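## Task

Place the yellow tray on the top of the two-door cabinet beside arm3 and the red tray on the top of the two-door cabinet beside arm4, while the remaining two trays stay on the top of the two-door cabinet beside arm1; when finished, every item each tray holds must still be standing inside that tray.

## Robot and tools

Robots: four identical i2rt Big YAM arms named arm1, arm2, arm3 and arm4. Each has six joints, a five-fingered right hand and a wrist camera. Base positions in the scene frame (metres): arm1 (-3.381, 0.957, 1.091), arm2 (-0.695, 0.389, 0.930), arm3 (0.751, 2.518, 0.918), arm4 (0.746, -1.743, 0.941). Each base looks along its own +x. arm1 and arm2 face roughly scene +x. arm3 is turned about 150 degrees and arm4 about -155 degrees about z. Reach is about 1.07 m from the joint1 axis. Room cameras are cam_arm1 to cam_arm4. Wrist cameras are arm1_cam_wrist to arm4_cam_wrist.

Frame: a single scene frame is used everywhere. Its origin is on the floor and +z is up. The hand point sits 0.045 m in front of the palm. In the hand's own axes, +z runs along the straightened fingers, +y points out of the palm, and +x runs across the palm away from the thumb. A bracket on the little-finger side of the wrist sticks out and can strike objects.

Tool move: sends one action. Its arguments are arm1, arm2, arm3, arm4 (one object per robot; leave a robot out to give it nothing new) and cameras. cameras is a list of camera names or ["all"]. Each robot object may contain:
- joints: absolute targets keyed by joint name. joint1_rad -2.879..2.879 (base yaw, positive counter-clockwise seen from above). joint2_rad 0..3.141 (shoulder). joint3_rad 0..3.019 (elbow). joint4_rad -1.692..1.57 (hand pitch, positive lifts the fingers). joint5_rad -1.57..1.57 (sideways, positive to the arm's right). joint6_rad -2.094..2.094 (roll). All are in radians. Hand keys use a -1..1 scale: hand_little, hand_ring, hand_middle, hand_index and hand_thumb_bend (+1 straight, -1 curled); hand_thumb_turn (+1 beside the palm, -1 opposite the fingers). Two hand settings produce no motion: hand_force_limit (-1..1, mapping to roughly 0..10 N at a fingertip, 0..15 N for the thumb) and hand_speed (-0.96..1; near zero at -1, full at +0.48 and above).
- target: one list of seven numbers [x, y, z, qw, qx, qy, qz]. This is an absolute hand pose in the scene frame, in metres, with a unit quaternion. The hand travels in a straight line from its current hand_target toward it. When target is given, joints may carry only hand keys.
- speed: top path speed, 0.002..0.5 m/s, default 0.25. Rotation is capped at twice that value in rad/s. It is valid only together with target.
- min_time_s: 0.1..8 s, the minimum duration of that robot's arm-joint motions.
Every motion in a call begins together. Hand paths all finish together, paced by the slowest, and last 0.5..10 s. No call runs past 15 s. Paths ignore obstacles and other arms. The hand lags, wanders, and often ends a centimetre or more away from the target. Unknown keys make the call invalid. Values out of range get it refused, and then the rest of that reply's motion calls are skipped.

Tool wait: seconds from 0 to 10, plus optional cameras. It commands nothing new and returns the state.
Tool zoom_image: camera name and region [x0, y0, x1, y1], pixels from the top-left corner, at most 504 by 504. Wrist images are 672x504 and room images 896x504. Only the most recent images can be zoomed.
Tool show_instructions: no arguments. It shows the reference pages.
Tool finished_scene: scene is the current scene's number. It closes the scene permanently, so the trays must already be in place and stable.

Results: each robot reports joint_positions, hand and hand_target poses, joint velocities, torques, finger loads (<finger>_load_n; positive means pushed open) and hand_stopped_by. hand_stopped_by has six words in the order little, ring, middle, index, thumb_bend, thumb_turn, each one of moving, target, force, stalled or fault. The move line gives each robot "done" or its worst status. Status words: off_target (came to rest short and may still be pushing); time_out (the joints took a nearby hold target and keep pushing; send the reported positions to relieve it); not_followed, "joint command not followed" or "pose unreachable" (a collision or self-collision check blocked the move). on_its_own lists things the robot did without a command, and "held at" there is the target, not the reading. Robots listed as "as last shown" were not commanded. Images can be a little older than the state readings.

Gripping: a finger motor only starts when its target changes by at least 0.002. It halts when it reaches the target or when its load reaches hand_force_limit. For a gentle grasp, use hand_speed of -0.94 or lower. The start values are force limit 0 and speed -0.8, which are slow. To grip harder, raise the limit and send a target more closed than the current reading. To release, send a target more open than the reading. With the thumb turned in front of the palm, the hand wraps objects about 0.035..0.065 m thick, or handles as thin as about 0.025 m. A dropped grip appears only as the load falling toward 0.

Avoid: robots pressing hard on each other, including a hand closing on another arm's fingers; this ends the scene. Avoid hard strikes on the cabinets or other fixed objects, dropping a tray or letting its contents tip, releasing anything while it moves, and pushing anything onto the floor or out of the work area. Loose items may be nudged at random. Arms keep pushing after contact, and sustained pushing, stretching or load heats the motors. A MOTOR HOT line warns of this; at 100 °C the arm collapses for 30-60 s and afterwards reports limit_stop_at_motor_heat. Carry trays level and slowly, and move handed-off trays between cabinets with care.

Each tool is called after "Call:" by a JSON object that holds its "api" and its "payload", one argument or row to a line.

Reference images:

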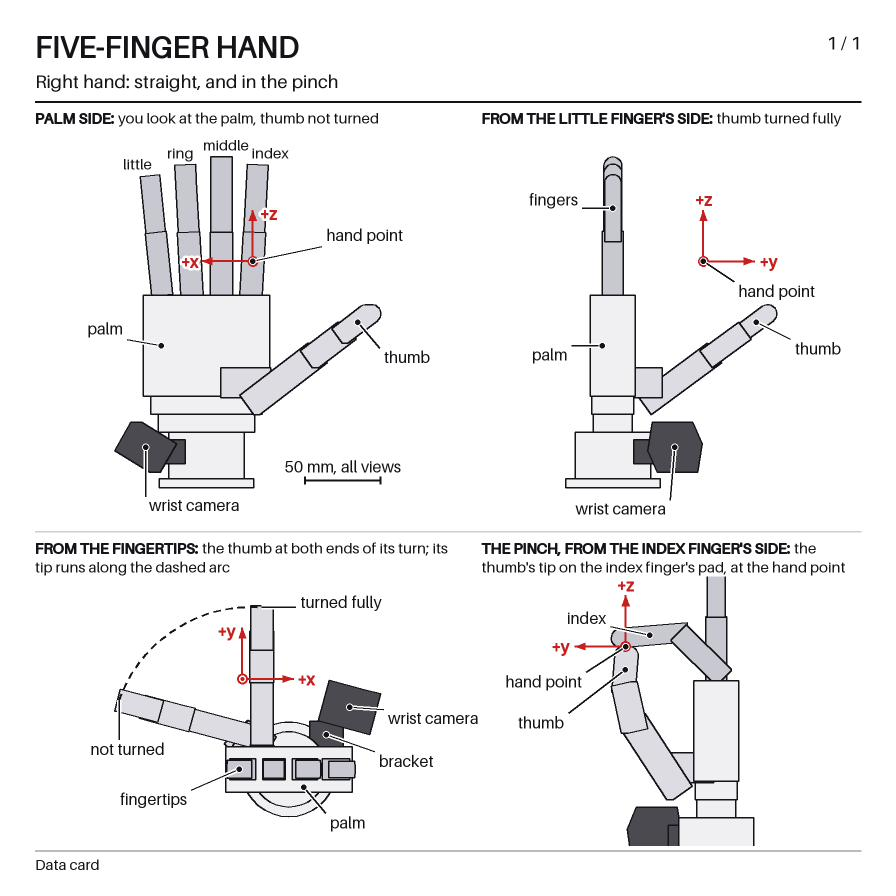

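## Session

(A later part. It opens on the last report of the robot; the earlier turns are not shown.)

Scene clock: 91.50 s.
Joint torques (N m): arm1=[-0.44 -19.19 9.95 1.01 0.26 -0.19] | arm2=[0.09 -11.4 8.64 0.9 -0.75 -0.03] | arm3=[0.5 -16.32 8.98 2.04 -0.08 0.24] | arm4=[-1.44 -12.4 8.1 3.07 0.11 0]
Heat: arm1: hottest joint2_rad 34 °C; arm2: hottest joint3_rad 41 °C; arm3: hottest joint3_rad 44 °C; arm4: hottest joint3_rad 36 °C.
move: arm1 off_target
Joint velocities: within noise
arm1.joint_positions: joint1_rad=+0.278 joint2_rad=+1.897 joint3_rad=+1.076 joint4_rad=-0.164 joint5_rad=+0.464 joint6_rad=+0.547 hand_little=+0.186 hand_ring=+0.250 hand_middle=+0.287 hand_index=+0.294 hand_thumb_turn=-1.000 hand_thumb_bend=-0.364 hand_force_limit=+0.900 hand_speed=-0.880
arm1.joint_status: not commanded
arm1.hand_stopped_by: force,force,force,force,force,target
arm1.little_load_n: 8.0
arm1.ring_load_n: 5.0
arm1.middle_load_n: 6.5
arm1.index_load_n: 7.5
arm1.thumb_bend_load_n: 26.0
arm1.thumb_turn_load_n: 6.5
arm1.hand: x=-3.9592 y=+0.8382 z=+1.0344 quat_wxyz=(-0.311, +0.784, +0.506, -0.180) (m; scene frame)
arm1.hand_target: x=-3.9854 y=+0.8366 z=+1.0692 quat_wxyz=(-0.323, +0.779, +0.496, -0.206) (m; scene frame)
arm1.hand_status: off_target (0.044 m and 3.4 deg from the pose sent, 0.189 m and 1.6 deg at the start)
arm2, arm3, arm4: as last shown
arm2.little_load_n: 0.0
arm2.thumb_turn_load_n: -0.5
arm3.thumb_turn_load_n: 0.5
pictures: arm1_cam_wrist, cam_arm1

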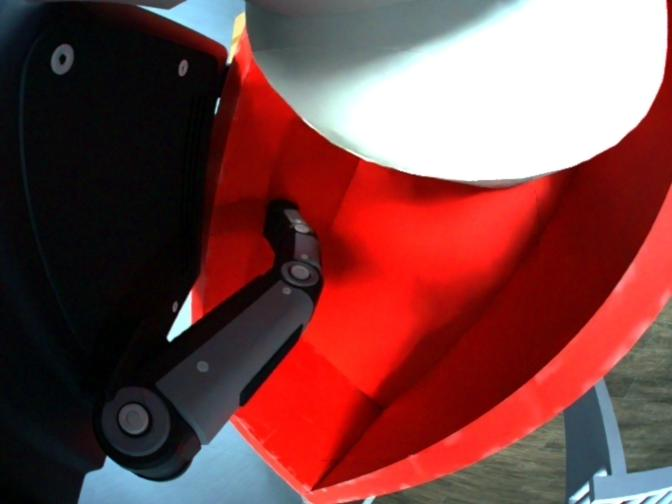

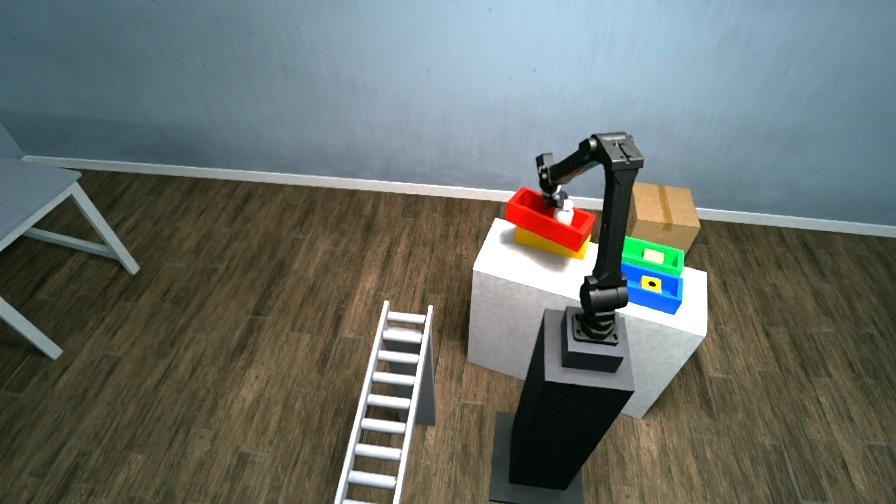

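Call:
{"api": "move", "payload": {
  "arm1": {"joints": {"joint1_rad": 1.6, "joint5_rad": 0.08, "joint6_rad": 0.09}, "min_time_s": 4.2},
  "cameras": ["cam_arm1"]
}}

Call:
{"api": "zoom_image", "payload": {
  "camera": "cam_arm1",
  "region": [320, 160, 600, 440]
}}

Scene clock: 98.53 s.
Joint torques (N m): arm1=[0.32 -19.37 9.94 1.03 0 -0.35] | arm2=[-0.09 -12.22 8.57 0.73 -0.73 -0.07] | arm3=[0.5 -16.26 8.98 2.04 -0.08 0.24] | arm4=[-1.85 -12.4 8.12 2.95 0.09 0.09]
Heat: arm1: hottest joint3_rad 35 °C; arm2: hottest joint3_rad 41 °C; arm3: hottest joint3_rad 44 °C; arm4: hottest joint3_rad 36 °C.
move: arm1 done
Joint velocities: within noise
arm1.joint_positions: joint1_rad=+1.602 joint2_rad=+1.897 joint3_rad=+1.076 joint4_rad=-0.164 joint5_rad=+0.079 joint6_rad=+0.119 hand_little=+0.186 hand_ring=+0.250 hand_middle=+0.287 hand_index=+0.294 hand_thumb_turn=-1.000 hand_thumb_bend=-0.364 hand_force_limit=+0.900 hand_speed=-0.880
arm1.joint_status: all done
arm1.hand_stopped_by: force,force,force,force,force,target
arm1.little_load_n: 9.0
arm1.ring_load_n: 5.5
arm1.middle_load_n: 6.5
arm1.index_load_n: 6.5
arm1.thumb_bend_load_n: 26.0
arm1.thumb_turn_load_n: 6.5
arm1.hand: x=-3.3493 y=+0.3877 z=+1.0202 quat_wxyz=(-0.021, +0.059, +0.955, -0.288) (m; scene frame)
arm1.hand_target: x=-3.3512 y=+0.3609 z=+1.0533 quat_wxyz=(-0.023, +0.047, +0.946, -0.319) (m; scene frame)
arm1.hand_status: not commanded
arm2, arm3, arm4: as last shown
arm2.thumb_bend_load_n: 0.5
arm2.thumb_turn_load_n: 0.0
arm3.thumb_turn_load_n: 0.0
pictures: cam_arm1

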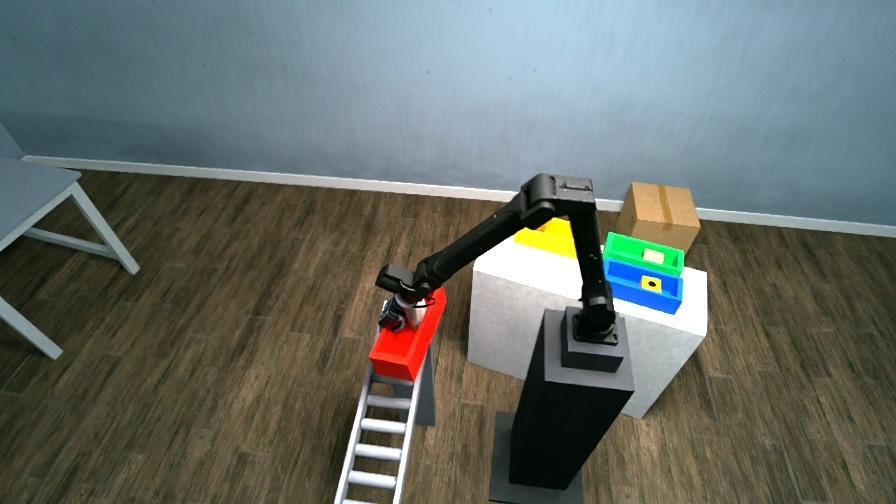

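Scaled by 1.800 from the camera's 896x504 image, which has a finer 1280x720 frame.

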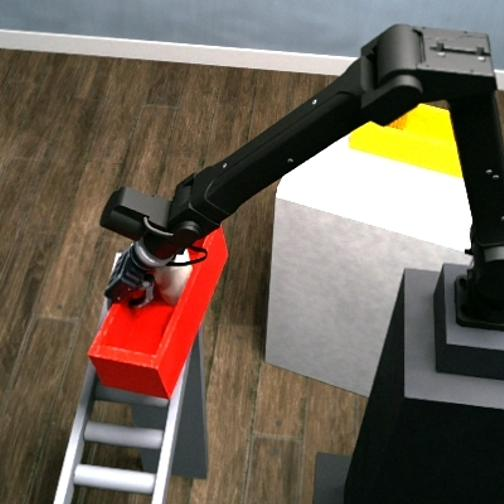

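Call:
{"api": "move", "payload": {
  "arm1": {"target": [-3.286, 0.325, 1.0, 0, 0, 0.9205, -0.3907], "speed": 0.1}
}}

Call:
{"api": "move", "payload": {
  "arm1": {"target": [-3.285, 0.30, 0.945, 0, 0, 0.9205, -0.3907], "speed": 0.08},
  "cameras": ["cam_arm1"]
}}

Call:
{"api": "zoom_image", "payload": {
  "camera": "cam_arm1",
  "region": [340, 270, 470, 420]
}}

Scene clock: 102.83 s.
Joint torques (N m): arm1=[0.56 -17.26 8.61 3.3 0.12 -0.38] | arm2=[-0.38 -12.04 8.76 0.77 -0.72 -0.06] | arm3=[0.56 -16.32 8.99 2.06 -0.07 0.24] | arm4=[-1.79 -12.22 7.97 2.96 0.1 0.04]
Heat: arm1: hottest joint3_rad 36 °C; arm2: hottest joint3_rad 42 °C; arm3: hottest joint3_rad 44 °C; arm4: hottest joint3_rad 36 °C.
move: arm1 off_target
Joint velocities: within noise
arm1.joint_positions: joint1_rad=+1.700 joint2_rad=+2.016 joint3_rad=+1.076 joint4_rad=+0.104 joint5_rad=+0.079 joint6_rad=+0.115 hand_little=+0.186 hand_ring=+0.250 hand_middle=+0.287 hand_index=+0.294 hand_thumb_turn=-1.000 hand_thumb_bend=-0.364 hand_force_limit=+0.900 hand_speed=-0.880
arm1.joint_status: not commanded
arm1.hand_stopped_by: force,force,force,force,force,target
arm1.little_load_n: 8.0
arm1.ring_load_n: 5.0
arm1.middle_load_n: 6.5
arm1.index_load_n: 7.0
arm1.thumb_bend_load_n: 26.5
arm1.thumb_turn_load_n: 6.5
arm1.hand: x=-3.2894 y=+0.3536 z=+0.9841 quat_wxyz=(+0.002, +0.013, +0.933, -0.359) (m; scene frame)
arm1.hand_target: x=-3.2870 y=+0.3273 z=+0.9992 quat_wxyz=(-0.001, +0.000, +0.921, -0.389) (m; scene frame)
arm1.hand_status: off_target (0.033 m and 4.2 deg from the pose sent, 0.091 m and 14.3 deg at the start)
arm2, arm3, arm4: as last shown
arm2.thumb_bend_load_n: 0.0
pictures: none

Scene clock: 104.20 s.
Joint torques (N m): arm1=[0.38 -18.32 8.9 3.28 0.04 -0.37] | arm2=[-0.67 -12.16 8.53 0.8 -0.74 -0.06] | arm3=[0.56 -16.38 8.96 2.07 -0.08 0.25] | arm4=[-1.49 -12.22 8.09 2.88 0.07 0.05]
Heat: arm1: hottest joint3_rad 36 °C; arm2: hottest joint3_rad 42 °C; arm3: hottest joint3_rad 44 °C; arm4: hottest joint3_rad 36 °C.
move: arm1 off_target
Joint velocities: within noise
arm1.joint_positions: joint1_rad=+1.700 joint2_rad=+2.168 joint3_rad=+1.154 joint4_rad=+0.173 joint5_rad=+0.079 joint6_rad=+0.115 hand_little=+0.186 hand_ring=+0.250 hand_middle=+0.287 hand_index=+0.294 hand_thumb_turn=-1.000 hand_thumb_bend=-0.364 hand_force_limit=+0.900 hand_speed=-0.880
arm1.joint_status: not commanded
arm1.hand_stopped_by: force,force,force,force,force,target
arm1.little_load_n: 8.5
arm1.ring_load_n: 5.0
arm1.middle_load_n: 6.5
arm1.index_load_n: 7.0
arm1.thumb_bend_load_n: 26.0
arm1.thumb_turn_load_n: 6.5
arm1.hand: x=-3.2873 y=+0.3336 z=+0.9301 quat_wxyz=(+0.002, +0.013, +0.934, -0.356) (m; scene frame)
arm1.hand_target: x=-3.2849 y=+0.3024 z=+0.9460 quat_wxyz=(+0.000, +0.000, +0.921, -0.390) (m; scene frame)
arm1.hand_status: off_target (0.037 m and 4.5 deg from the pose sent, 0.066 m and 4.2 deg at the start)
arm2, arm3, arm4: as last shown
pictures: cam_arm1

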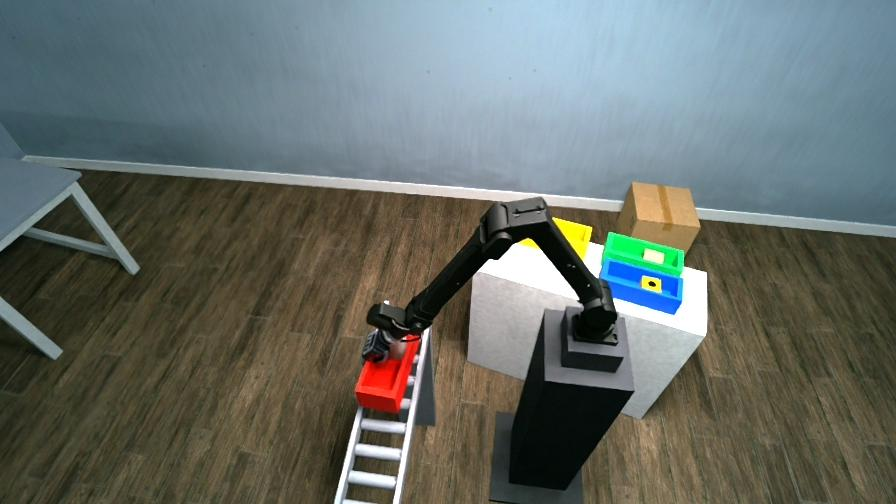

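Scaled by 3.360 from the camera's 896x504 image, which has a finer 1280x720 frame.

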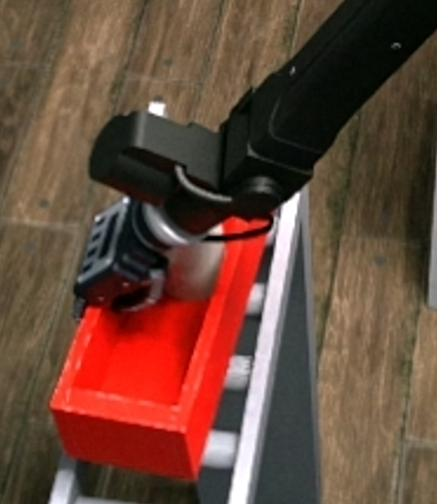

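Call:
{"api": "move", "payload": {
  "arm1": {"target": [-3.285, 0.291, 0.93, 0, 0, 0.9205, -0.3907], "speed": 0.06},
  "cameras": ["cam_arm1"]
}}

Call:
{"api": "zoom_image", "payload": {
  "camera": "cam_arm1",
  "region": [340, 270, 470, 420]
}}

Scene clock: 106.53 s.
Joint torques (N m): arm1=[0.21 -18.61 9.02 3.29 0 -0.37] | arm2=[-0.38 -12.45 8.73 0.85 -0.79 -0.08] | arm3=[0.56 -16.32 8.99 2.04 -0.08 0.24] | arm4=[-1.44 -12.75 8.2 3.03 0.09 0.07]
Heat: arm1: hottest joint3_rad 36 °C; arm2: hottest joint3_rad 42 °C; arm3: hottest joint3_rad 44 °C; arm4: hottest joint3_rad 36 °C.
move: arm1 off_target
Joint velocities: within noise
arm1.joint_positions: joint1_rad=+1.700 joint2_rad=+2.213 joint3_rad=+1.187 joint4_rad=+0.184 joint5_rad=+0.079 joint6_rad=+0.113 hand_little=+0.186 hand_ring=+0.250 hand_middle=+0.287 hand_index=+0.294 hand_thumb_turn=-1.000 hand_thumb_bend=-0.364 hand_force_limit=+0.900 hand_speed=-0.880
arm1.joint_status: not commanded
arm1.hand_stopped_by: force,force,force,force,force,target
arm1.little_load_n: 8.0
arm1.ring_load_n: 4.5
arm1.middle_load_n: 5.5
arm1.index_load_n: 5.5
arm1.thumb_bend_load_n: 26.0
arm1.thumb_turn_load_n: 6.5
arm1.hand: x=-3.2865 y=+0.3253 z=+0.9156 quat_wxyz=(+0.002, +0.012, +0.934, -0.356) (m; scene frame)
arm1.hand_target: x=-3.2849 y=+0.2924 z=+0.9317 quat_wxyz=(+0.000, +0.000, +0.920, -0.391) (m; scene frame)
arm1.hand_status: off_target (0.037 m and 4.4 deg from the pose sent, 0.043 m and 4.5 deg at the start)
arm2, arm3, arm4: as last shown
arm3.little_load_n: 0.5
pictures: cam_arm1

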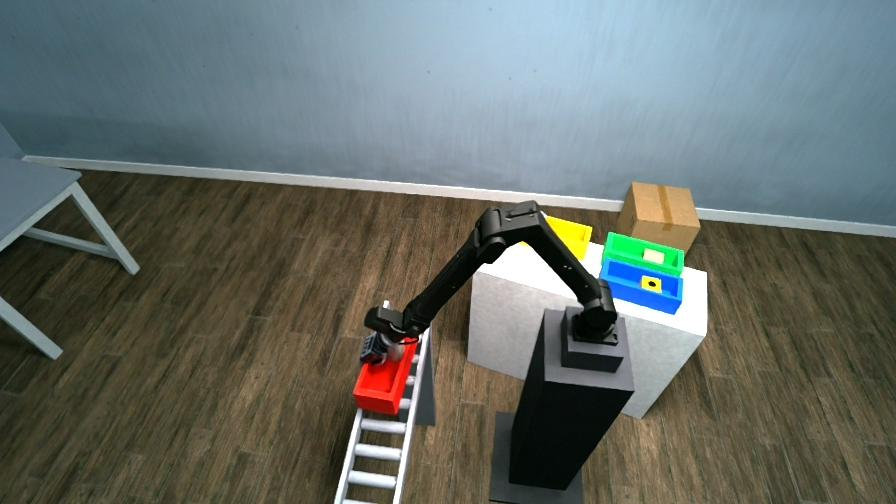

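Scaled by 3.360 from the camera's 896x504 image, which has a finer 1280x720 frame.

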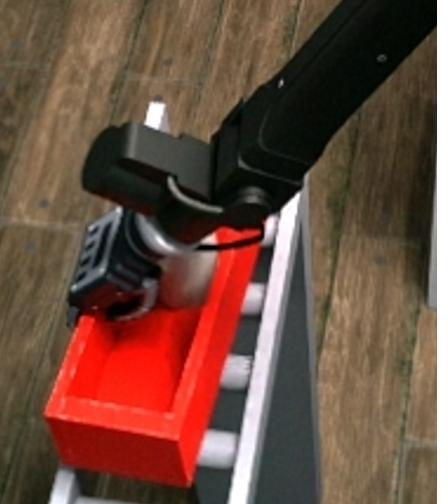

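Call:
{"api": "zoom_image", "payload": {
  "camera": "cam_arm1",
  "region": [345, 370, 425, 440]
}}

Scaled by 6.300 from the camera's 896x504 image, which has a finer 1280x720 frame.

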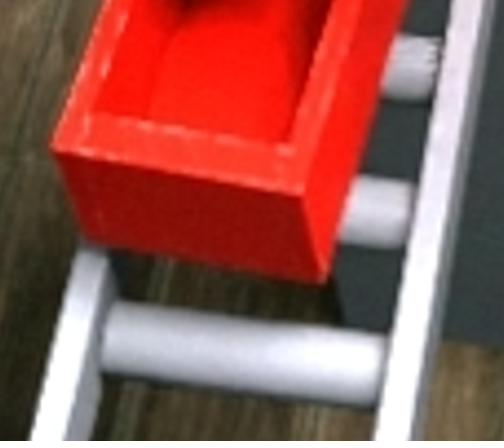

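Call:
{"api": "move", "payload": {
  "arm1": {"target": [-3.283, 0.315, 0.94, 0, 0, 0.9205, -0.3907], "speed": 0.06},
  "cameras": ["cam_arm1"]
}}

Call:
{"api": "zoom_image", "payload": {
  "camera": "cam_arm1",
  "region": [345, 370, 425, 440]
}}

Scene clock: 113.00 s.
Joint torques (N m): arm1=[0.73 -22.42 5.12 3.07 0.09 -0.25] | arm2=[-0.79 -11.63 8.69 0.77 -0.74 -0.04] | arm3=[0.5 -16.38 8.98 2.06 -0.07 0.24] | arm4=[-1.61 -12.16 7.99 2.91 0.1 0.05]
Heat: arm1: hottest joint3_rad 37 °C; arm2: hottest joint3_rad 42 °C; arm3: hottest joint3_rad 44 °C; arm4: hottest joint3_rad 37 °C.
move: arm1 off_target
Joint velocities: within noise
arm1.joint_positions: joint1_rad=+1.700 joint2_rad=+2.211 joint3_rad=+1.160 joint4_rad=+0.213 joint5_rad=+0.082 joint6_rad=+0.107 hand_little=+0.186 hand_ring=+0.250 hand_middle=+0.287 hand_index=+0.294 hand_thumb_turn=-1.000 hand_thumb_bend=-0.364 hand_force_limit=+0.900 hand_speed=-0.880
arm1.joint_status: not commanded
arm1.hand_stopped_by: force,force,force,force,force,target
arm1.little_load_n: 8.5
arm1.ring_load_n: 5.0
arm1.middle_load_n: 6.5
arm1.index_load_n: 7.0
arm1.thumb_bend_load_n: 26.5
arm1.thumb_turn_load_n: 6.5
arm1.hand: x=-3.2884 y=+0.3336 z=+0.9113 quat_wxyz=(-0.001, +0.010, +0.934, -0.358) (m; scene frame)
arm1.hand_target: x=-3.2829 y=+0.3150 z=+0.9395 quat_wxyz=(+0.000, +0.000, +0.921, -0.391) (m; scene frame)
arm1.hand_status: off_target (0.035 m and 4.2 deg from the pose sent, 0.027 m and 4.4 deg at the start)
arm2, arm3, arm4: as last shown
arm3.little_load_n: 0.0
pictures: cam_arm1

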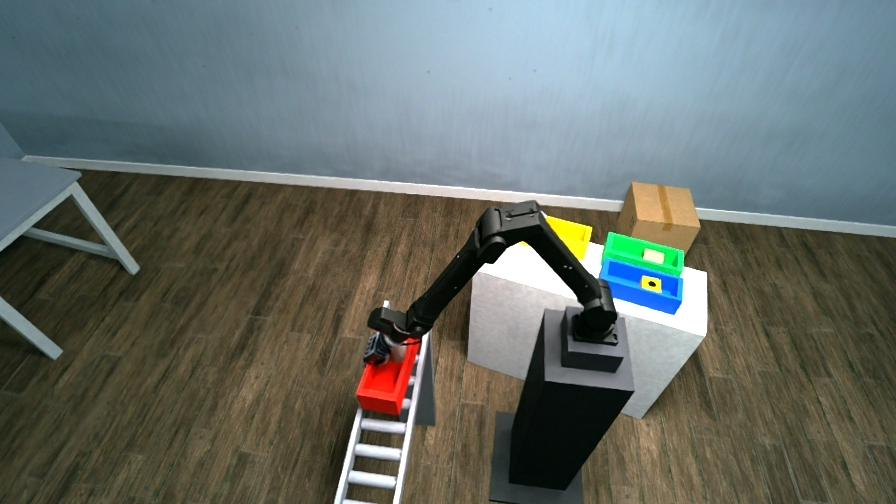

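Scaled by 6.300 from the camera's 896x504 image, which has a finer 1280x720 frame.

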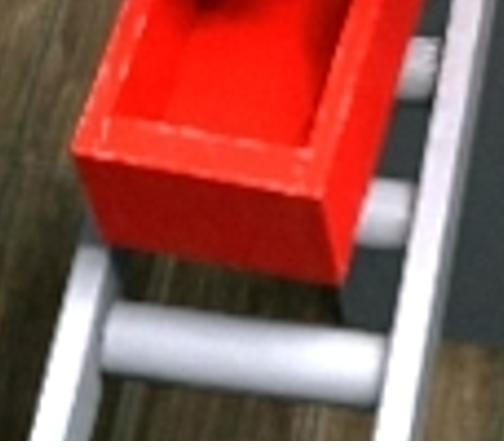

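Call:
{"api": "move", "payload": {
  "arm1": {"target": [-3.283, 0.328, 0.938, 0, 0, 0.9205, -0.3907], "speed": 0.06},
  "cameras": ["cam_arm1"]
}}

Call:
{"api": "zoom_image", "payload": {
  "camera": "cam_arm1",
  "region": [345, 370, 425, 440]
}}

Scene clock: 114.80 s.
Joint torques (N m): arm1=[1.03 -22.12 4.71 2.92 0.15 -0.22] | arm2=[-0.44 -12.22 8.59 0.87 -0.77 -0.07] | arm3=[0.5 -16.38 8.98 2.04 -0.08 0.25] | arm4=[-1.55 -11.93 8.12 2.96 0.08 0.02]
Heat: arm1: hottest joint3_rad 37 °C; arm2: hottest joint3_rad 42 °C; arm3: hottest joint3_rad 44 °C; arm4: hottest joint3_rad 37 °C.
move: arm1 off_target
Joint velocities: within noise
arm1.joint_positions: joint1_rad=+1.702 joint2_rad=+2.199 joint3_rad=+1.123 joint4_rad=+0.247 joint5_rad=+0.082 joint6_rad=+0.099 hand_little=+0.186 hand_ring=+0.250 hand_middle=+0.287 hand_index=+0.294 hand_thumb_turn=-1.000 hand_thumb_bend=-0.364 hand_force_limit=+0.900 hand_speed=-0.880
arm1.joint_status: not commanded
arm1.hand_stopped_by: force,force,force,force,force,target
arm1.little_load_n: 10.5
arm1.ring_load_n: 6.5
arm1.middle_load_n: 6.0
arm1.index_load_n: 6.0
arm1.thumb_bend_load_n: 26.0
arm1.thumb_turn_load_n: 6.0
arm1.hand: x=-3.2890 y=+0.3431 z=+0.9113 quat_wxyz=(-0.001, +0.006, +0.932, -0.362) (m; scene frame)
arm1.hand_target: x=-3.2836 y=+0.3281 z=+0.9374 quat_wxyz=(-0.002, -0.003, +0.921, -0.390) (m; scene frame)
arm1.hand_status: off_target (0.031 m and 3.6 deg from the pose sent, 0.028 m and 4.2 deg at the start)
arm2.joint_positions: joint1_rad=+0.003 joint2_rad=+1.609 joint3_rad=+1.195 joint4_rad=-1.262 joint5_rad=-0.676 joint6_rad=-1.680 hand_little=+0.550 hand_ring=+0.550 hand_middle=+0.550 hand_index=+0.550 hand_thumb_turn=-1.000 hand_thumb_bend=+0.250 hand_force_limit=+0.000 hand_speed=-0.500
arm2.joint_status: not commanded
arm2.hand_stopped_by: target,target,target,target,target,target
arm2.little_load_n: 0.0
arm2.ring_load_n: 0.0
arm2.middle_load_n: 0.0
arm2.index_load_n: 0.0
arm2.thumb_bend_load_n: 0.0
arm2.thumb_turn_load_n: 0.0
arm2.hand: x=-1.1020 y=+0.3498 z=+1.0199 quat_wxyz=(+0.019, +0.006, +0.944, -0.328) (m; scene frame)
arm2.hand_target: x=-1.1074 y=+0.3445 z=+1.0192 quat_wxyz=(+0.012, -0.006, +0.944, -0.331) (m; scene frame)
arm2.hand_status: not commanded
arm3.joint_positions: joint1_rad=-1.563 joint2_rad=+1.698 joint3_rad=+1.128 joint4_rad=-0.244 joint5_rad=+0.016 joint6_rad=-0.011 hand_little=+0.550 hand_ring=+0.550 hand_middle=+0.550 hand_index=+0.550 hand_thumb_turn=-1.000 hand_thumb_bend=+0.250 hand_force_limit=+0.000 hand_speed=-0.500
arm3.joint_status: not commanded
arm3.hand_stopped_by: target,target,target,target,target,target
arm3.little_load_n: 0.0
arm3.ring_load_n: 0.0
arm3.middle_load_n: 0.0
arm3.index_load_n: 0.0
arm3.thumb_bend_load_n: 0.0
arm3.thumb_turn_load_n: 0.0
arm3.hand: x=+1.0681 y=+2.0091 z=+0.9706 quat_wxyz=(-0.092, +0.236, -0.900, +0.356) (m; scene frame)
arm3.hand_target: x=+1.0713 y=+2.0046 z=+0.9665 quat_wxyz=(-0.096, +0.230, -0.899, +0.361) (m; scene frame)
arm3.hand_status: not commanded
arm4.joint_positions: joint1_rad=+1.473 joint2_rad=+1.699 joint3_rad=+1.142 joint4_rad=-0.246 joint5_rad=-0.016 joint6_rad=-0.017 hand_little=+0.550 hand_ring=+0.550 hand_middle=+0.550 hand_index=+0.550 hand_thumb_turn=-1.000 hand_thumb_bend=+0.250 hand_force_limit=+0.000 hand_speed=-0.500
arm4.joint_status: not commanded
arm4.hand_stopped_by: target,target,target,target,target,target
arm4.little_load_n: 0.0
arm4.ring_load_n: 0.0
arm4.middle_load_n: 0.0
arm4.index_load_n: 0.0
arm4.thumb_bend_load_n: 0.0
arm4.thumb_turn_load_n: 0.0
arm4.hand: x=+1.0236 y=-1.2061 z=+1.0032 quat_wxyz=(-0.364, +0.897, -0.232, +0.095) (m; scene frame)
arm4.hand_target: x=+1.0245 y=-1.2064 z=+0.9928 quat_wxyz=(-0.363, +0.895, -0.242, +0.094) (m; scene frame)
arm4.hand_status: not commanded
pictures: cam_arm1

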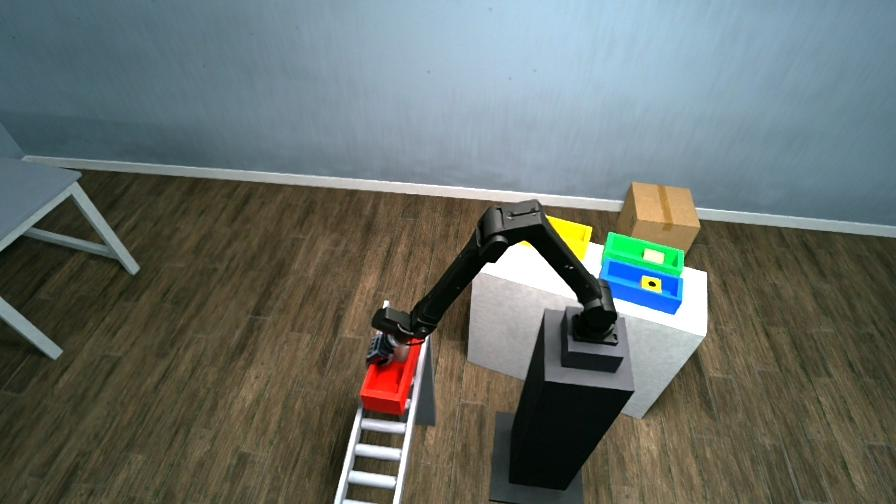

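Scaled by 6.300 from the camera's 896x504 image, which has a finer 1280x720 frame.

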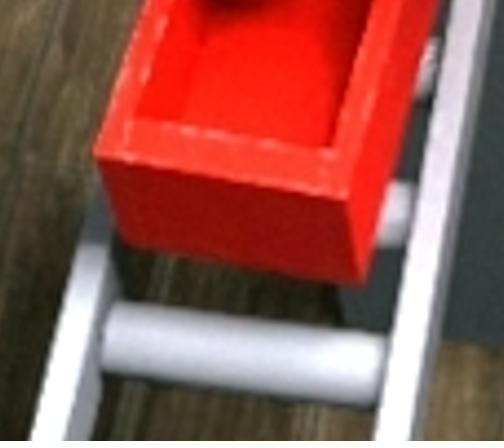

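Call:
{"api": "move", "payload": {
  "arm1": {"target": [-3.283, 0.331, 0.905, 0, 0, 0.9205, -0.3907], "speed": 0.05},
  "cameras": ["cam_arm1"]
}}

Call:
{"api": "zoom_image", "payload": {
  "camera": "cam_arm1",
  "region": [345, 330, 425, 440]
}}

Scene clock: 117.40 s.
Joint torques (N m): arm1=[1.14 -17.2 5.42 3.41 -0.03 -0.11] | arm2=[-0.15 -11.93 8.7 0.84 -0.74 -0.04] | arm3=[0.5 -16.38 8.95 2.03 -0.08 0.24] | arm4=[-1.32 -12.22 8.13 2.84 0.11 0.02]
Heat: arm1: hottest joint3_rad 36 °C; arm2: hottest joint3_rad 42 °C; arm3: hottest joint3_rad 44 °C; arm4: hottest joint3_rad 37 °C.
move: arm1 off_target
Joint velocities: within noise
arm1.joint_positions: joint1_rad=+1.702 joint2_rad=+2.214 joint3_rad=+1.117 joint4_rad=+0.304 joint5_rad=+0.100 joint6_rad=+0.095 hand_little=+0.186 hand_ring=+0.250 hand_middle=+0.287 hand_index=+0.294 hand_thumb_turn=-1.000 hand_thumb_bend=-0.364 hand_force_limit=+0.900 hand_speed=-0.880
arm1.joint_status: not commanded
arm1.hand_stopped_by: force,force,force,force,force,target
arm1.little_load_n: 8.0
arm1.ring_load_n: 3.5
arm1.middle_load_n: 3.5
arm1.index_load_n: 4.0
arm1.thumb_bend_load_n: 26.5
arm1.thumb_turn_load_n: 6.0
arm1.hand: x=-3.2923 y=+0.3375 z=+0.9080 quat_wxyz=(-0.009, +0.008, +0.925, -0.379) (m; scene frame)
arm1.hand_target: x=-3.2860 y=+0.3311 z=+0.9044 quat_wxyz=(-0.007, +0.001, +0.920, -0.391) (m; scene frame)
arm1.hand_status: off_target (0.012 m and 1.9 deg from the pose sent, 0.015 m and 3.6 deg at the start)
arm2, arm3, arm4: as last shown
pictures: cam_arm1

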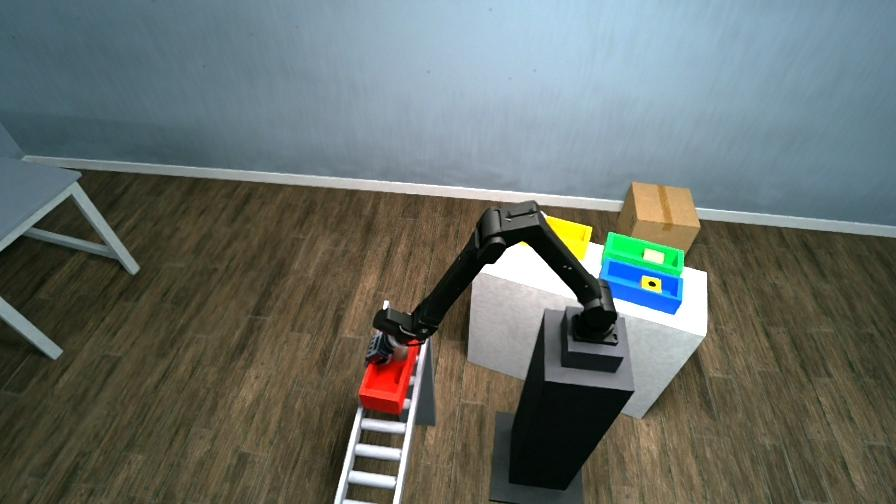

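Scaled by 4.582 from the camera's 896x504 image, which has a finer 1280x720 frame.

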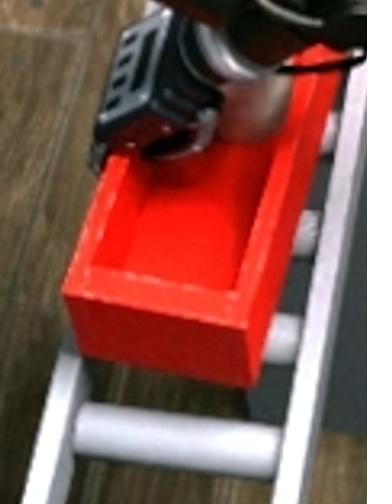

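Call:
{"api": "move", "payload": {
  "arm1": {"target": [-3.281, 0.341, 0.915, 0, 0, 0.9304, -0.3665], "speed": 0.06},
  "cameras": ["cam_arm1"]
}}

Call:
{"api": "zoom_image", "payload": {
  "camera": "cam_arm1",
  "region": [345, 330, 425, 440]
}}

Scene clock: 121.17 s.
Joint torques (N m): arm1=[1.26 -20.19 5.35 0.9 -0.38 0.03] | arm2=[-0.38 -12.1 8.66 0.72 -0.75 -0.06] | arm3=[0.56 -16.38 8.96 2.04 -0.07 0.24] | arm4=[-1.79 -12.51 8.09 2.92 0.1 0.04]
Heat: arm1: hottest joint3_rad 36 °C; arm2: hottest joint3_rad 42 °C; arm3: hottest joint3_rad 44 °C; arm4: hottest joint3_rad 37 °C.
move: arm1 off_target
Joint velocities: within noise
arm1.joint_positions: joint1_rad=+1.707 joint2_rad=+2.211 joint3_rad=+1.117 joint4_rad=+0.273 joint5_rad=+0.094 joint6_rad=+0.093 hand_little=+0.186 hand_ring=+0.250 hand_middle=+0.287 hand_index=+0.294 hand_thumb_turn=-1.000 hand_thumb_bend=-0.364 hand_force_limit=+0.900 hand_speed=-0.880
arm1.joint_status: not commanded
arm1.hand_stopped_by: force,force,force,force,force,target
arm1.little_load_n: 8.5
arm1.ring_load_n: 4.5
arm1.middle_load_n: 5.0
arm1.index_load_n: 5.5
arm1.thumb_bend_load_n: 27.5
arm1.thumb_turn_load_n: 6.5
arm1.hand: x=-3.2891 y=+0.3444 z=+0.9054 quat_wxyz=(-0.007, +0.003, +0.930, -0.366) (m; scene frame)
arm1.hand_target: x=-3.2802 y=+0.3411 z=+0.9149 quat_wxyz=(+0.000, +0.000, +0.930, -0.367) (m; scene frame)
arm1.hand_status: off_target (0.013 m and 0.9 deg from the pose sent, 0.014 m and 2.1 deg at the start)
arm2, arm3, arm4: as last shown
pictures: cam_arm1

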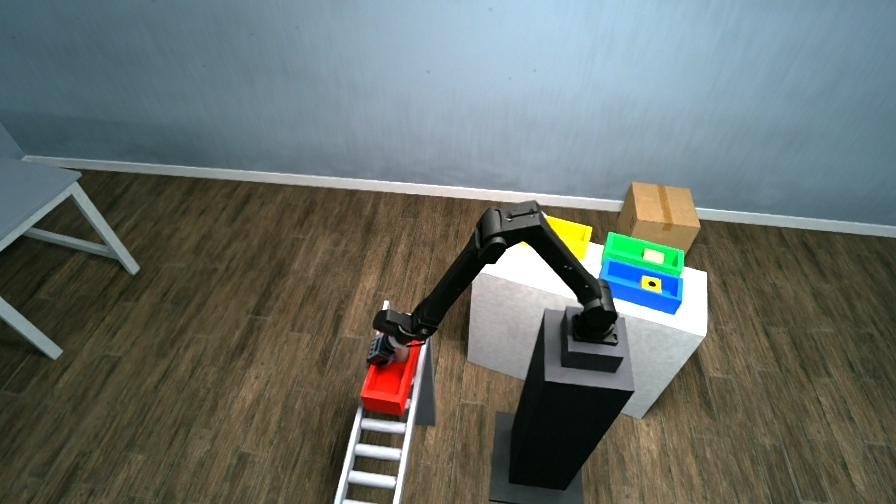

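Scaled by 4.582 from the camera's 896x504 image, which has a finer 1280x720 frame.

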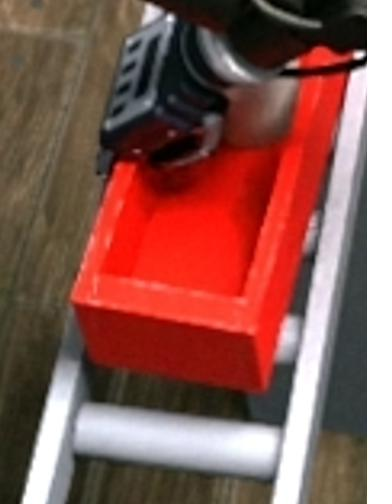

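Call:
{"api": "move", "payload": {
  "arm1": {"target": [-3.281, 0.343, 0.898, 0, 0, 0.9304, -0.3665], "speed": 0.04},
  "cameras": ["cam_arm1"]
}}

Call:
{"api": "zoom_image", "payload": {
  "camera": "cam_arm1",
  "region": [345, 330, 425, 440]
}}

Scene clock: 123.07 s.
Joint torques (N m): arm1=[1.14 -17.03 5.52 2.36 -0.37 0.03] | arm2=[0.09 -12.22 8.66 0.92 -0.78 -0.11] | arm3=[0.5 -16.38 8.96 2.06 -0.08 0.24] | arm4=[-1.96 -12.69 8.08 3.08 0.05 0.03]
Heat: arm1: hottest joint3_rad 36 °C; arm2: hottest joint3_rad 42 °C; arm3: hottest joint3_rad 45 °C; arm4: hottest joint3_rad 37 °C.
move: arm1 off_target
Joint velocities: within noise
arm1.joint_positions: joint1_rad=+1.707 joint2_rad=+2.211 joint3_rad=+1.117 joint4_rad=+0.273 joint5_rad=+0.094 joint6_rad=+0.093 hand_little=+0.186 hand_ring=+0.250 hand_middle=+0.287 hand_index=+0.294 hand_thumb_turn=-1.000 hand_thumb_bend=-0.364 hand_force_limit=+0.900 hand_speed=-0.880
arm1.joint_status: not commanded
arm1.hand_stopped_by: force,force,force,force,force,target
arm1.little_load_n: 8.5
arm1.ring_load_n: 4.5
arm1.middle_load_n: 5.0
arm1.index_load_n: 5.5
arm1.thumb_bend_load_n: 28.0
arm1.thumb_turn_load_n: 6.5
arm1.hand: x=-3.2891 y=+0.3444 z=+0.9054 quat_wxyz=(-0.007, +0.003, +0.930, -0.366) (m; scene frame)
arm1.hand_target: x=-3.2812 y=+0.3434 z=+0.8982 quat_wxyz=(+0.000, +0.000, +0.930, -0.367) (m; scene frame)
arm1.hand_status: off_target (0.011 m and 0.9 deg from the pose sent, 0.011 m and 0.9 deg at the start)
arm2, arm3, arm4: as last shown
arm3.middle_load_n: -0.5
arm3.thumb_turn_load_n: 0.5
pictures: cam_arm1

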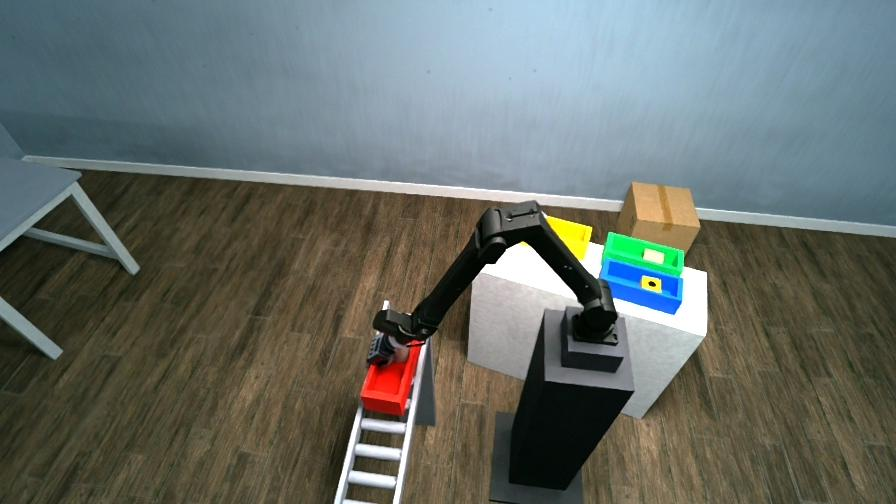

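Scaled by 4.582 from the camera's 896x504 image, which has a finer 1280x720 frame.

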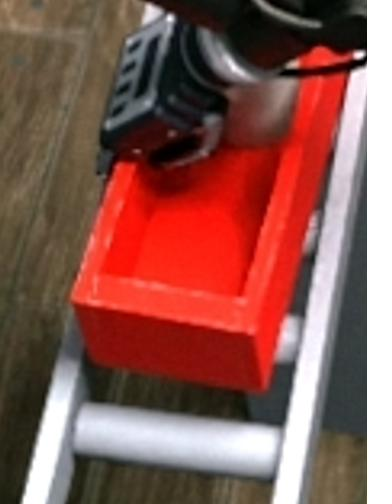

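Call:
{"api": "move", "payload": {
  "arm1": {"joints": {"hand_thumb_bend": 0.2, "hand_little": 0.55, "hand_ring": 0.55, "hand_middle": 0.55, "hand_index": 0.55, "hand_speed": -0.7}},
  "cameras": ["cam_arm1"]
}}

Call:
{"api": "move", "payload": {
  "arm1": {"target": [-3.288, 0.345, 1.08, 0, 0, 0.9304, -0.3665], "speed": 0.14},
  "cameras": ["cam_arm1"]
}}

Call:
{"api": "zoom_image", "payload": {
  "camera": "cam_arm1",
  "region": [320, 280, 460, 460]
}}

Scene clock: 126.00 s.
Joint torques (N m): arm1=[1.08 -17.08 5.52 2.37 -0.16 0.03] | arm2=[-0.21 -12.4 8.59 0.65 -0.71 -0.08] | arm3=[0.5 -16.38 8.96 2.04 -0.07 0.24] | arm4=[-1.67 -12.63 8.02 3.08 0.08 0.05]
Heat: arm1: hottest joint3_rad 36 °C; arm2: hottest joint3_rad 42 °C; arm3: hottest joint3_rad 45 °C; arm4: hottest joint3_rad 37 °C.
move: arm1 done
Joint velocities: within noise
arm1.joint_positions: joint1_rad=+1.707 joint2_rad=+2.211 joint3_rad=+1.117 joint4_rad=+0.273 joint5_rad=+0.076 joint6_rad=+0.104 hand_little=+0.550 hand_ring=+0.550 hand_middle=+0.550 hand_index=+0.550 hand_thumb_turn=-1.000 hand_thumb_bend=+0.200 hand_force_limit=+0.900 hand_speed=-0.700
arm1.joint_status: all done
arm1.hand_stopped_by: target,target,target,target,target,target
arm1.little_load_n: 0.0
arm1.ring_load_n: 0.5
arm1.middle_load_n: 0.0
arm1.index_load_n: 0.0
arm1.thumb_bend_load_n: 0.0
arm1.thumb_turn_load_n: 0.0
arm1.hand: x=-3.2849 y=+0.3448 z=+0.9059 quat_wxyz=(+0.004, +0.005, +0.931, -0.366) (m; scene frame)
arm1.hand_target: x=-3.2785 y=+0.3432 z=+0.8992 quat_wxyz=(+0.008, +0.003, +0.930, -0.366) (m; scene frame)
arm1.hand_status: not commanded
arm2, arm3, arm4: as last shown
arm3.middle_load_n: 0.0
arm3.thumb_turn_load_n: 0.0
pictures: cam_arm1

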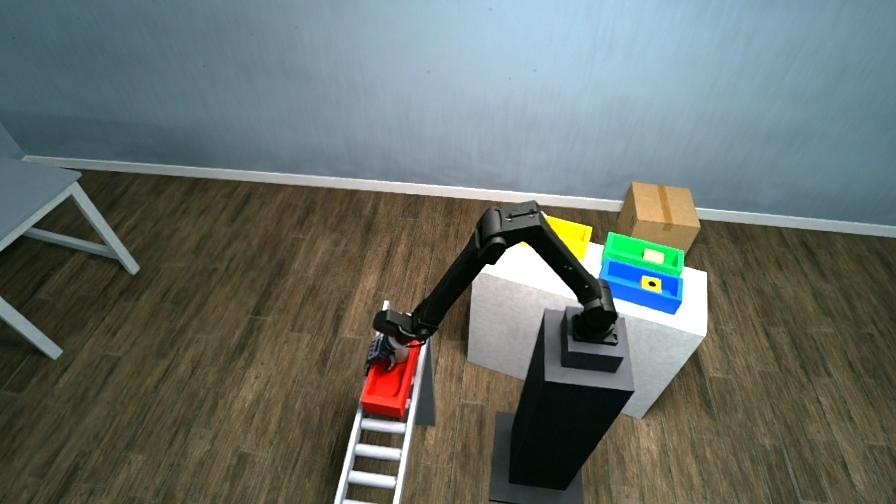

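Scene clock: 128.07 s.
Joint torques (N m): arm1=[-0.21 -17.32 8.57 1.17 -0.05 -0.21] | arm2=[-0.38 -11.87 8.75 0.76 -0.73 -0.04] | arm3=[0.5 -16.38 8.99 2.04 -0.08 0.24] | arm4=[-1.67 -12.22 8.21 2.88 0.07 0.04]
Heat: arm1: hottest joint3_rad 36 °C; arm2: hottest joint3_rad 42 °C; arm3: hottest joint3_rad 45 °C; arm4: hottest joint3_rad 37 °C.
move: arm1 off_target
Joint velocities: within noise
arm1.joint_positions: joint1_rad=+1.707 joint2_rad=+1.846 joint3_rad=+1.109 joint4_rad=-0.089 joint5_rad=+0.076 joint6_rad=+0.104 hand_little=+0.550 hand_ring=+0.550 hand_middle=+0.550 hand_index=+0.550 hand_thumb_turn=-1.000 hand_thumb_bend=+0.200 hand_force_limit=+0.900 hand_speed=-0.700
arm1.joint_status: not commanded
arm1.hand_stopped_by: target,target,target,target,target,target
arm1.little_load_n: 0.0
arm1.ring_load_n: 0.0
arm1.middle_load_n: 0.0
arm1.index_load_n: 0.0
arm1.thumb_bend_load_n: 0.5
arm1.thumb_turn_load_n: 0.0
arm1.hand: x=-3.2847 y=+0.3499 z=+1.0709 quat_wxyz=(+0.003, +0.004, +0.932, -0.363) (m; scene frame)
arm1.hand_target: x=-3.2878 y=+0.3432 z=+1.0790 quat_wxyz=(+0.000, +0.000, +0.930, -0.367) (m; scene frame)
arm1.hand_status: off_target (0.011 m and 0.7 deg from the pose sent, 0.174 m and 0.7 deg at the start)
arm2, arm3, arm4: as last shown
arm4.thumb_turn_load_n: -0.5
pictures: cam_arm1

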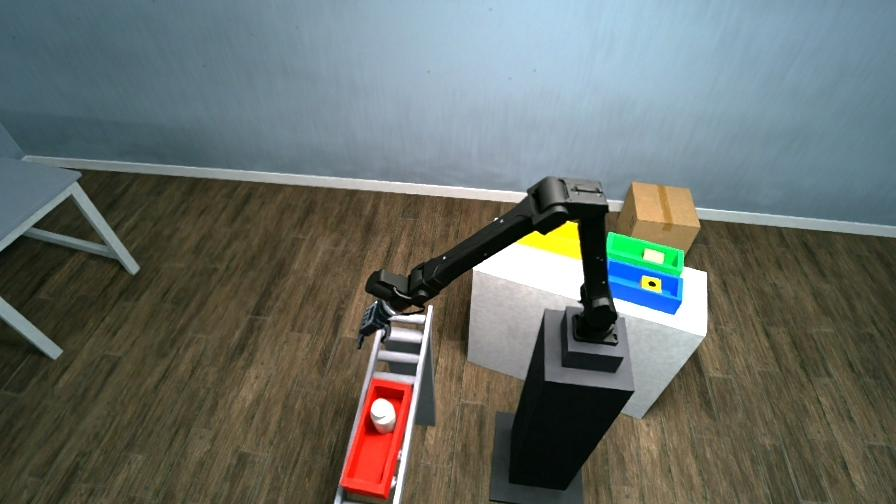

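Scaled by 2.800 from the camera's 896x504 image, which has a finer 1280x720 frame.

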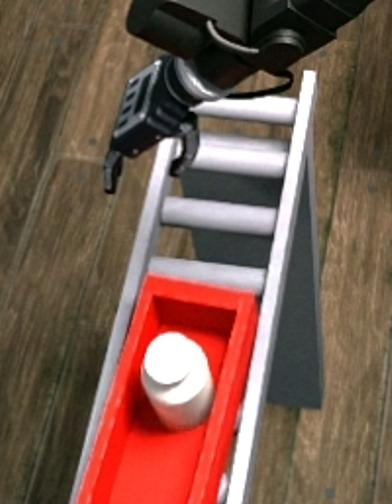

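Call:
{"api": "move", "payload": {
  "arm1": {"joints": {"joint1_rad": 0.12, "joint2_rad": 1.9, "joint3_rad": 1.2, "joint4_rad": -0.1, "joint5_rad": 0.3, "joint6_rad": 0.34, "hand_thumb_bend": -0.1, "hand_force_limit": 0, "hand_speed": -0.6}, "min_time_s": 3.5},
  "cameras": ["arm1_cam_wrist", "cam_arm1", "cam_arm2"]
}}

Call:
{"api": "zoom_image", "payload": {
  "camera": "cam_arm2",
  "region": [390, 230, 530, 370]
}}

Scene clock: 134.37 s.
Joint torques (N m): arm1=[1.14 -14.56 10.13 1.44 0.07 0.21] | arm2=[-0.56 -11.93 8.72 0.84 -0.77 -0.05] | arm3=[0.44 -16.38 8.98 2.04 -0.08 0.24] | arm4=[-1.9 -12.45 8.14 2.84 0.04 0.07]
Heat: arm1: hottest joint3_rad 37 °C; arm2: hottest joint3_rad 42 °C; arm3: hottest joint3_rad 45 °C; arm4: hottest joint3_rad 37 °C.
move: arm1 done
Joint velocities: within noise
arm1.joint_positions: joint1_rad=+0.110 joint2_rad=+1.866 joint3_rad=+1.161 joint4_rad=-0.089 joint5_rad=+0.301 joint6_rad=+0.320 hand_little=+0.550 hand_ring=+0.550 hand_middle=+0.550 hand_index=+0.550 hand_thumb_turn=-1.000 hand_thumb_bend=-0.100 hand_force_limit=+0.000 hand_speed=-0.600
arm1.joint_status: all done
arm1.hand_stopped_by: target,target,target,target,target,target
arm1.little_load_n: 0.0
arm1.ring_load_n: 0.0
arm1.middle_load_n: 0.0
arm1.index_load_n: 0.0
arm1.thumb_bend_load_n: 0.0
arm1.thumb_turn_load_n: 0.0
arm1.hand: x=-4.0251 y=+0.9077 z=+1.0918 quat_wxyz=(-0.324, +0.750, +0.526, -0.239) (m; scene frame)
arm1.hand_target: x=-4.0365 y=+0.8999 z=+1.0865 quat_wxyz=(-0.319, +0.753, +0.523, -0.241) (m; scene frame)
arm1.hand_status: not commanded
arm2, arm3, arm4: as last shown
arm4.thumb_turn_load_n: 0.0
pictures: arm1_cam_wrist, cam_arm1, cam_arm2

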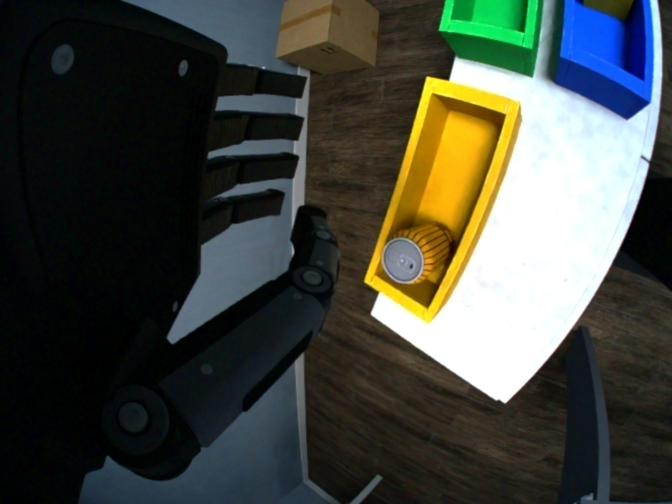

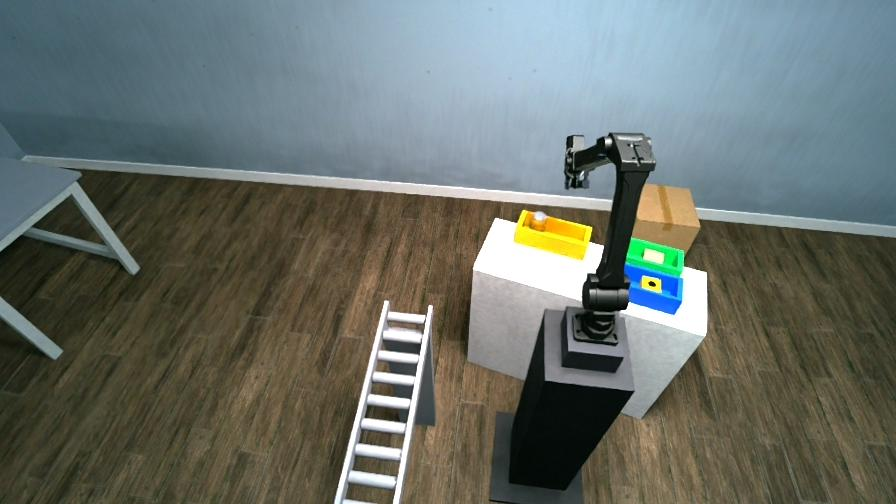

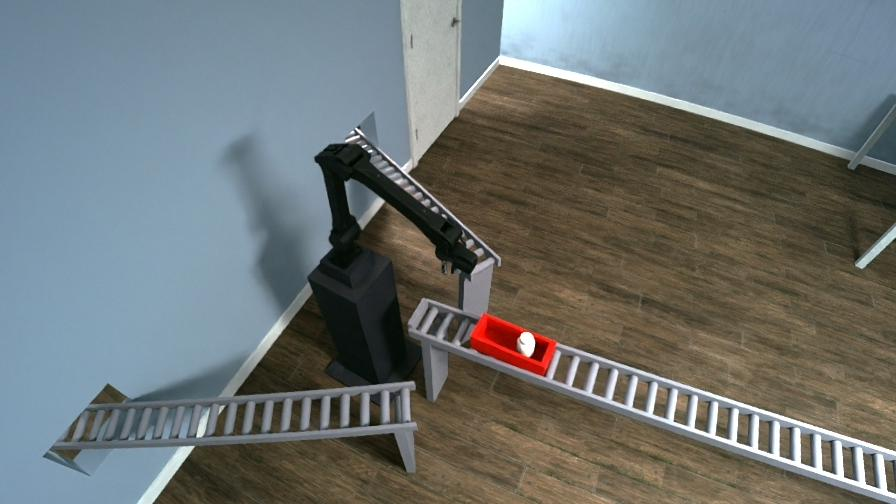

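Scaled by 3.600 from the camera's 896x504 image, which has a finer 1280x720 frame.

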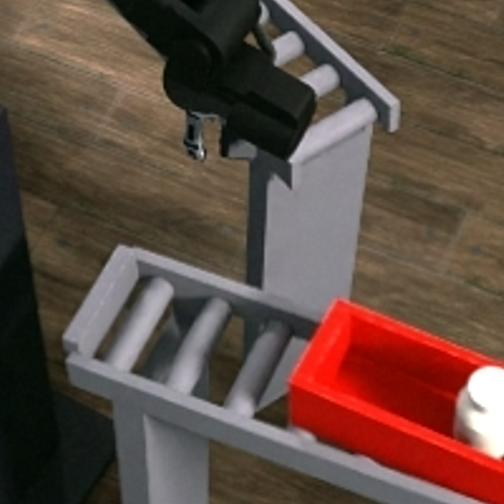

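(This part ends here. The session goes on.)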